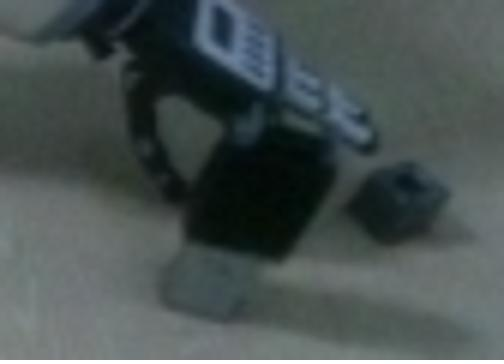

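Call:
{"method": "execute_actions", "body": {
  "actions": [
    [[0.0020,-0.00045,0,0,0,0,1,-0.39,0.28,0.28,-1,-1,0.0,-0.8,0,0,0,0,0,0,-1,-1,-1,-1,-1,-1,0,-0.8]]
  ],
  "cameras": []
}}

Call:
{"method": "execute_actions", "body": {
  "actions": [
    [[0.0020,-0.00045,0,0,0,0,1,-0.39,0.28,0.28,-1,-1,0.0,-0.8,0,0,0,0,0,0,-1,-1,-1,-1,-1,-1,0,-0.8]]
  ],
  "cameras": []
}}

Call:
{"method": "execute_actions", "body": {
  "actions": [
    [[0.0020,-0.00045,0,0,0,0,1,-0.39,0.28,0.28,-1,-1,0.0,-0.8,0,0,0,0,0,0,-1,-1,-1,-1,-1,-1,0,-0.8]]
  ],
  "cameras": []
}}

Scene clock: 3663.70 s.
left_arm: end_effector_position=(+0.6877, -0.1113, +0.0322) hand_measured=(+1.000, -0.390, +0.280, +0.280, -1.000, -1.000) hand_load_n=(+0.0, +0.5, +0.0, +0.0, +0.0, +0.0) hand_stopped_by=(target, target, target, target, target, target) hand_force_limit=0.00 hand_speed=-0.80 end_effector_quat_wxyz=(-0.569, +0.815, -0.081, +0.077) | right_arm: end_effector_position=(+1.0755, +0.5099, +0.3616) hand_measured=(-1.000, -1.000, -1.000, -1.000, -1.000, -1.000) hand_load_n=(+0.0, +0.0, +0.0, +0.0, +0.0, +0.0) hand_stopped_by=(target, target, target, target, target, target) hand_force_limit=0.00 hand_speed=-0.80 end_effector_quat_wxyz=(+0.059, +0.833, -0.550, +0.006)
Joint positions: left_arm=[-0.859 -1.148 2.393 -1.799 5.58 3.547] | right_arm=[0.277 -0.627 0.736 1.545 1.657 -3.266]
Joint torques (N m): left_arm=[14.21 -101.56 -56.1 1.46 6.77 4.97] | right_arm=[11.36 -265.13 -88.53 10.7 6.19 0.16]
Wrist force (N): left_arm=[-2.1 -0.4 6.1] | right_arm=[-0.1 0.7 1.2]
Wrist torque (N m): left_arm=[-0.62 0.59 -0.15] | right_arm=[0.06 0.02 0.05]
Wrist force, peak (N): left_arm=[-2.3 -0.6 6.5] | right_arm=[0.4 0.8 1.4]
Hand target: left_arm +0.6877, -0.1113, +0.0322; -0.569, +0.815, -0.081, +0.077 | right_arm +1.0755, +0.5099, +0.3616; +0.059, +0.833, -0.550, +0.006
Off the commanded pose: left_arm 0.000 m, 0 deg | right_arm 0.000 m, 0 deg.
Step readings (end_effector_position of left_arm | right_arm):
0: (+0.6865, -0.1111, +0.0322) | (+1.0755, +0.5099, +0.3616)
1: (+0.6865, -0.1111, +0.0322) | (+1.0755, +0.5099, +0.3616)
2: (+0.6866, -0.1111, +0.0322) | (+1.0755, +0.5099, +0.3616)
4: (+0.6871, -0.1112, +0.0322) | (+1.0755, +0.5099, +0.3616)
8: (+0.6875, -0.1113, +0.0322) | (+1.0755, +0.5099, +0.3616)
15: (+0.6877, -0.1113, +0.0322) | (+1.0755, +0.5099, +0.3616)

Scene clock: 3664.40 s.
left_arm: end_effector_position=(+0.6889, -0.1116, +0.0322) hand_measured=(+1.000, -0.390, +0.280, +0.280, -1.000, -1.000) hand_load_n=(+0.0, +0.0, +0.0, +0.0, +0.0, +0.0) hand_stopped_by=(target, target, target, target, target, target) hand_force_limit=0.00 hand_speed=-0.80 end_effector_quat_wxyz=(-0.569, +0.815, -0.081, +0.077) | right_arm: end_effector_position=(+1.0755, +0.5099, +0.3616) hand_measured=(-1.000, -1.000, -1.000, -1.000, -1.000, -1.000) hand_load_n=(+0.0, +0.0, +0.0, +0.0, +0.0, +0.0) hand_stopped_by=(target, target, target, target, target, target) hand_force_limit=0.00 hand_speed=-0.80 end_effector_quat_wxyz=(+0.059, +0.833, -0.550, +0.006)
Joint positions: left_arm=[-0.858 -1.147 2.391 -1.799 5.581 3.548] | right_arm=[0.277 -0.627 0.736 1.545 1.657 -3.266]
Joint torques (N m): left_arm=[15.95 -102.2 -55.65 1.03 6.92 5.16] | right_arm=[10.48 -270.72 -88.41 10.73 6.13 0.35]
Wrist force (N): left_arm=[-1.9 -0.1 6.2] | right_arm=[0.2 0.5 1.2]
Wrist torque (N m): left_arm=[-0.57 0.54 -0.24] | right_arm=[0.03 -0.04 0.06]
Wrist force, peak (N): left_arm=[-2.3 -0.6 6.5] | right_arm=[0.3 1.0 1.1]
Hand target: left_arm +0.6889, -0.1116, +0.0322; -0.569, +0.815, -0.081, +0.077 | right_arm +1.0755, +0.5099, +0.3616; +0.059, +0.833, -0.550, +0.006
Off the commanded pose: left_arm 0.000 m, 0 deg | right_arm 0.000 m, 0 deg.
Step readings (end_effector_position of left_arm | right_arm):
0: (+0.6877, -0.1113, +0.0322) | (+1.0755, +0.5099, +0.3616)
1: (+0.6877, -0.1113, +0.0322) | (+1.0755, +0.5099, +0.3616)
2: (+0.6879, -0.1114, +0.0322) | (+1.0755, +0.5099, +0.3616)
4: (+0.6883, -0.1115, +0.0322) | (+1.0755, +0.5099, +0.3616)
8: (+0.6887, -0.1116, +0.0322) | (+1.0755, +0.5099, +0.3616)
15: (+0.6889, -0.1116, +0.0322) | (+1.0755, +0.5099, +0.3616)

Scene clock: 3665.10 s.
left_arm: end_effector_position=(+0.6901, -0.1119, +0.0322) hand_measured=(+1.000, -0.390, +0.280, +0.280, -1.000, -1.000) hand_load_n=(+0.0, +0.0, +0.0, +0.0, +0.0, -0.5) hand_stopped_by=(target, target, target, target, target, target) hand_force_limit=0.00 hand_speed=-0.80 end_effector_quat_wxyz=(-0.569, +0.815, -0.081, +0.077) | right_arm: end_effector_position=(+1.0755, +0.5099, +0.3616) hand_measured=(-1.000, -1.000, -1.000, -1.000, -1.000, -1.000) hand_load_n=(+0.0, +0.0, +0.0, +0.0, +0.0, +0.0) hand_stopped_by=(target, target, target, target, target, target) hand_force_limit=0.00 hand_speed=-0.80 end_effector_quat_wxyz=(+0.059, +0.833, -0.550, +0.006)
Joint positions: left_arm=[-0.857 -1.147 2.39 -1.799 5.582 3.549] | right_arm=[0.277 -0.627 0.736 1.545 1.657 -3.266]
Joint torques (N m): left_arm=[19.02 -97.8 -59.22 0.59 7.71 4.94] | right_arm=[6.07 -264.19 -88.45 10.55 5.96 0]
Wrist force (N): left_arm=[-4.9 -0.7 6.0] | right_arm=[0.6 0.7 1.1]
Wrist torque (N m): left_arm=[-0.60 0.56 -0.24] | right_arm=[0.06 -0.10 0.09]
Wrist force, peak (N): left_arm=[-5.9 -0.9 6.0] | right_arm=[0.6 0.9 1.1]
Hand target: left_arm +0.6901, -0.1119, +0.0322; -0.569, +0.815, -0.081, +0.077 | right_arm +1.0755, +0.5099, +0.3616; +0.059, +0.833, -0.550, +0.006
Off the commanded pose: left_arm 0.000 m, 0 deg | right_arm 0.000 m, 0 deg.
Step readings (end_effector_position of left_arm | right_arm):
0: (+0.6889, -0.1116, +0.0322) | (+1.0755, +0.5099, +0.3616)
1: (+0.6889, -0.1116, +0.0322) | (+1.0755, +0.5099, +0.3616)
2: (+0.6890, -0.1116, +0.0322) | (+1.0755, +0.5099, +0.3616)
4: (+0.6895, -0.1118, +0.0322) | (+1.0755, +0.5099, +0.3616)
8: (+0.6899, -0.1118, +0.0322) | (+1.0755, +0.5099, +0.3616)
15: (+0.6901, -0.1119, +0.0322) | (+1.0755, +0.5099, +0.3616)

Call:
{"method": "execute_actions", "body": {
  "actions": [
    [[0.0008,-0.0002,0,0,0,0,1,-0.39,0.28,0.28,-1,-1,0.0,-0.8,0,0,0,0,0,0,-1,-1,-1,-1,-1,-1,0,-0.8]]
  ],
  "cameras": ["cam_high"]
}}

Call:
{"method": "zoom_image", "body": {
  "camera": "cam_high",
  "region": [510, 150, 594, 210]
}}

Scene clock: 3670.90 s.
left_arm: end_effector_position=(+0.6906, -0.1120, +0.0322) hand_measured=(+1.000, -0.390, +0.280, +0.280, -1.000, -1.000) hand_load_n=(+0.0, +0.5, +0.0, +0.0, +0.0, +0.0) hand_stopped_by=(target, target, target, target, target, target) hand_force_limit=0.00 hand_speed=-0.80 end_effector_quat_wxyz=(-0.569, +0.815, -0.081, +0.077) | right_arm: end_effector_position=(+1.0755, +0.5099, +0.3616) hand_measured=(-1.000, -1.000, -1.000, -1.000, -1.000, -1.000) hand_load_n=(+0.0, +0.0, +0.0, +0.0, +0.0, +0.0) hand_stopped_by=(target, target, target, target, target, target) hand_force_limit=0.00 hand_speed=-0.80 end_effector_quat_wxyz=(+0.059, +0.833, -0.550, +0.006)
Joint positions: left_arm=[-0.856 -1.146 2.389 -1.799 5.582 3.55] | right_arm=[0.277 -0.627 0.736 1.545 1.657 -3.266]
Joint torques (N m): left_arm=[14.12 -100.33 -61.65 0.19 8.87 3.98] | right_arm=[11.12 -263.52 -89.04 10.11 6.21 0.59]
Wrist force (N): left_arm=[-7.8 -1.2 6.2] | right_arm=[0.3 0.2 0.7]
Wrist torque (N m): left_arm=[-0.60 0.58 -0.26] | right_arm=[0.01 -0.03 0.05]
Wrist force, peak (N): left_arm=[-8.0 -1.4 6.5] | right_arm=[0.4 0.6 1.5]
Hand target: left_arm +0.6906, -0.1120, +0.0322; -0.569, +0.815, -0.081, +0.077 | right_arm +1.0755, +0.5099, +0.3616; +0.059, +0.833, -0.550, +0.006
Off the commanded pose: left_arm 0.000 m, 0 deg | right_arm 0.000 m, 0 deg.
Step readings (end_effector_position of left_arm | right_arm):
0: (+0.6901, -0.1119, +0.0322) | (+1.0755, +0.5099, +0.3616)
1: (+0.6901, -0.1119, +0.0322) | (+1.0755, +0.5099, +0.3616)
2: (+0.6902, -0.1119, +0.0322) | (+1.0755, +0.5099, +0.3616)
4: (+0.6903, -0.1119, +0.0322) | (+1.0755, +0.5099, +0.3616)
8: (+0.6905, -0.1120, +0.0322) | (+1.0755, +0.5099, +0.3616)
15: (+0.6906, -0.1120, +0.0322) | (+1.0755, +0.5099, +0.3616)

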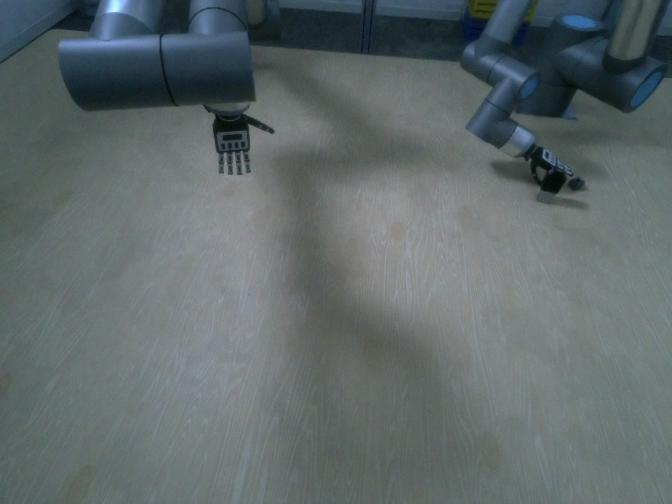

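Scaled by 6.000.

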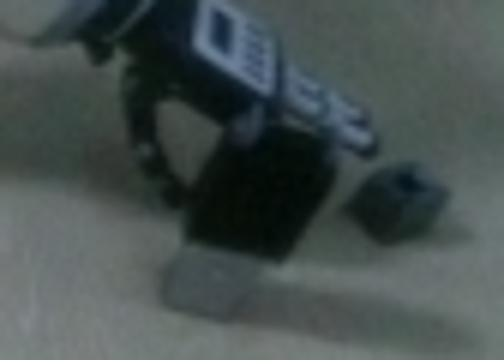

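Call:
{"method": "zoom_image", "body": {
  "camera": "cam_high",
  "region": [530, 182, 566, 208]
}}

Scaled by 14.000.

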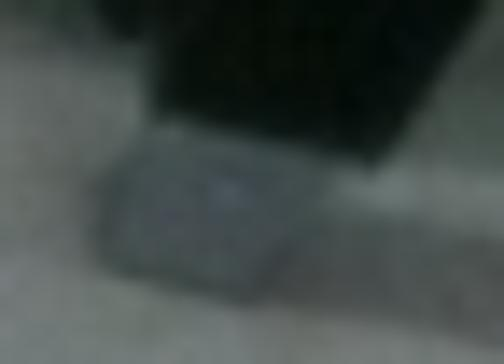

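Call:
{"method": "execute_actions", "body": {
  "actions": [
    [[0.0006,-0.00015,0,0,0,0,1,-0.39,0.28,0.28,-1,-1,0.0,-0.8,0,0,0,0,0,0,-1,-1,-1,-1,-1,-1,0,-0.8]]
  ],
  "cameras": []
}}

Call:
{"method": "execute_actions", "body": {
  "actions": [
    [[0,0,0,0,0,0,1,-0.39,0.28,0.28,-1,-1,0.0,-0.8,0,0,0,0,0,0,-1,-1,-1,-1,-1,-1,0,-0.8]]
  ],
  "cameras": []
}}

Scene clock: 3684.70 s.
left_arm: end_effector_position=(+0.6909, -0.1121, +0.0322) hand_measured=(+1.000, -0.390, +0.280, +0.280, -1.000, -1.000) hand_load_n=(+0.0, +0.5, +0.0, +0.0, +0.0, +0.0) hand_stopped_by=(target, target, target, target, target, target) hand_force_limit=0.00 hand_speed=-0.80 end_effector_quat_wxyz=(-0.569, +0.815, -0.081, +0.077) | right_arm: end_effector_position=(+1.0755, +0.5099, +0.3616) hand_measured=(-1.000, -1.000, -1.000, -1.000, -1.000, -1.000) hand_load_n=(+0.0, +0.0, +0.0, +0.0, +0.0, +0.0) hand_stopped_by=(target, target, target, target, target, target) hand_force_limit=0.00 hand_speed=-0.80 end_effector_quat_wxyz=(+0.059, +0.833, -0.550, +0.006)
Joint positions: left_arm=[-0.856 -1.146 2.389 -1.799 5.582 3.55] | right_arm=[0.277 -0.627 0.736 1.545 1.657 -3.266]
Joint torques (N m): left_arm=[16.39 -100.49 -60.88 -0.56 9.48 5.19] | right_arm=[8.76 -263.01 -88.94 10.38 5.93 -0.18]
Wrist force (N): left_arm=[-9.0 -1.2 6.2] | right_arm=[0.4 0.4 1.3]
Wrist torque (N m): left_arm=[-0.57 0.61 -0.28] | right_arm=[0.01 -0.07 0.07]
Wrist force, peak (N): left_arm=[-9.6 -1.9 6.2] | right_arm=[0.2 1.0 1.3]
Hand target: left_arm +0.6909, -0.1121, +0.0322; -0.569, +0.815, -0.081, +0.077 | right_arm +1.0755, +0.5099, +0.3616; +0.059, +0.833, -0.550, +0.006
Off the commanded pose: left_arm 0.000 m, 0 deg | right_arm 0.000 m, 0 deg.
Step readings (end_effector_position of left_arm | right_arm):
0: (+0.6906, -0.1120, +0.0322) | (+1.0755, +0.5099, +0.3616)
1: (+0.6906, -0.1120, +0.0322) | (+1.0755, +0.5099, +0.3616)
2: (+0.6906, -0.1120, +0.0322) | (+1.0755, +0.5099, +0.3616)
4: (+0.6908, -0.1121, +0.0322) | (+1.0755, +0.5099, +0.3616)
8: (+0.6909, -0.1121, +0.0322) | (+1.0755, +0.5099, +0.3616)
15: (+0.6909, -0.1121, +0.0322) | (+1.0755, +0.5099, +0.3616)

Scene clock: 3685.40 s.
left_arm: end_effector_position=(+0.6909, -0.1121, +0.0322) hand_measured=(+1.000, -0.390, +0.280, +0.280, -1.000, -1.000) hand_load_n=(+0.0, +0.5, +0.0, +0.0, +0.0, +0.0) hand_stopped_by=(target, target, target, target, target, target) hand_force_limit=0.00 hand_speed=-0.80 end_effector_quat_wxyz=(-0.569, +0.815, -0.081, +0.077) | right_arm: end_effector_position=(+1.0755, +0.5099, +0.3616) hand_measured=(-1.000, -1.000, -1.000, -1.000, -1.000, -1.000) hand_load_n=(+0.0, -0.5, +0.0, +0.0, +0.0, +0.0) hand_stopped_by=(target, target, target, target, target, target) hand_force_limit=0.00 hand_speed=-0.80 end_effector_quat_wxyz=(+0.059, +0.833, -0.550, +0.006)
Joint positions: left_arm=[-0.856 -1.146 2.389 -1.799 5.582 3.55] | right_arm=[0.277 -0.627 0.736 1.545 1.657 -3.266]
Joint torques (N m): left_arm=[17.24 -100.22 -62.58 0.11 9.33 4.53] | right_arm=[13.11 -265.66 -88.35 10.38 5.75 0.34]
Wrist force (N): left_arm=[-8.7 -1.1 6.0] | right_arm=[0.2 0.4 0.8]
Wrist torque (N m): left_arm=[-0.54 0.54 -0.27] | right_arm=[0.03 -0.02 0.06]
Wrist force, peak (N): left_arm=[-9.2 -1.6 6.5] | right_arm=[0.5 0.5 1.5]
Hand target: left_arm +0.6909, -0.1121, +0.0322; -0.569, +0.815, -0.081, +0.077 | right_arm +1.0755, +0.5099, +0.3616; +0.059, +0.833, -0.550, +0.006
Off the commanded pose: left_arm 0.000 m, 0 deg | right_arm 0.000 m, 0 deg.
Step readings (end_effector_position of left_arm | right_arm):
0: (+0.6909, -0.1121, +0.0322) | (+1.0755, +0.5099, +0.3616)
1: (+0.6909, -0.1121, +0.0322) | (+1.0755, +0.5099, +0.3616)
2: (+0.6909, -0.1121, +0.0322) | (+1.0755, +0.5099, +0.3616)
4: (+0.6909, -0.1121, +0.0322) | (+1.0755, +0.5099, +0.3616)
8: (+0.6909, -0.1121, +0.0322) | (+1.0755, +0.5099, +0.3616)
15: (+0.6909, -0.1121, +0.0322) | (+1.0755, +0.5099, +0.3616)

Call:
{"method": "zoom_image", "body": {
  "camera": "cam_high",
  "region": [536, 186, 560, 206]
}}

Scaled by 21.000.
This view is cut from an older image: the scene may have changed since it was taken.

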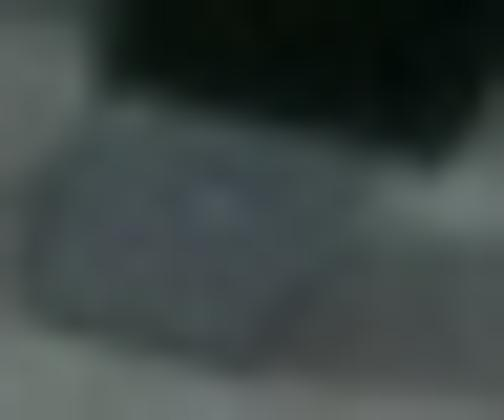

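Call:
{"method": "execute_actions", "body": {
  "actions": [
    [[0.0008,-0.0002,0,0,0,0,1,-0.39,0.28,0.28,-1,-1,0.0,-0.8,0,0,0,0,0,0,-1,-1,-1,-1,-1,-1,0,-0.8]]
  ],
  "cameras": []
}}

Scene clock: 3700.97 s.
left_arm: end_effector_position=(+0.6914, -0.1122, +0.0322) hand_measured=(+1.000, -0.390, +0.280, +0.280, -1.000, -1.000) hand_load_n=(+0.0, +0.0, +0.5, +0.0, +0.0, -0.5) hand_stopped_by=(target, target, target, target, target, target) hand_force_limit=0.00 hand_speed=-0.80 end_effector_quat_wxyz=(-0.569, +0.815, -0.081, +0.077) | right_arm: end_effector_position=(+1.0755, +0.5099, +0.3616) hand_measured=(-1.000, -1.000, -1.000, -1.000, -1.000, -1.000) hand_load_n=(+0.0, +0.0, +0.0, +0.0, +0.0, +0.0) hand_stopped_by=(target, target, target, target, target, target) hand_force_limit=0.00 hand_speed=-0.80 end_effector_quat_wxyz=(+0.059, +0.833, -0.550, +0.006)
Joint positions: left_arm=[-0.856 -1.146 2.388 -1.799 5.583 3.55] | right_arm=[0.277 -0.627 0.736 1.545 1.657 -3.266]
Joint torques (N m): left_arm=[17.2 -98.79 -63.14 -1.24 9.76 4.46] | right_arm=[12.92 -266.15 -88.17 10.15 5.56 0.22]
Wrist force (N): left_arm=[-10.9 -1.8 6.5] | right_arm=[0.4 0.6 0.7]
Wrist torque (N m): left_arm=[-0.64 0.65 -0.28] | right_arm=[0.07 -0.05 0.07]
Wrist force, peak (N): left_arm=[-12.5 -2.4 6.2] | right_arm=[0.3 0.8 1.3]
Hand target: left_arm +0.6914, -0.1122, +0.0322; -0.569, +0.815, -0.081, +0.077 | right_arm +1.0755, +0.5099, +0.3616; +0.059, +0.833, -0.550, +0.006
Off the commanded pose: left_arm 0.000 m, 0 deg | right_arm 0.000 m, 0 deg.
Step readings (end_effector_position of left_arm | right_arm):
0: (+0.6909, -0.1121, +0.0322) | (+1.0755, +0.5099, +0.3616)
1: (+0.6909, -0.1121, +0.0322) | (+1.0755, +0.5099, +0.3616)
2: (+0.6910, -0.1121, +0.0322) | (+1.0755, +0.5099, +0.3616)
4: (+0.6912, -0.1122, +0.0322) | (+1.0755, +0.5099, +0.3616)
8: (+0.6913, -0.1122, +0.0322) | (+1.0755, +0.5099, +0.3616)
15: (+0.6914, -0.1122, +0.0322) | (+1.0755, +0.5099, +0.3616)


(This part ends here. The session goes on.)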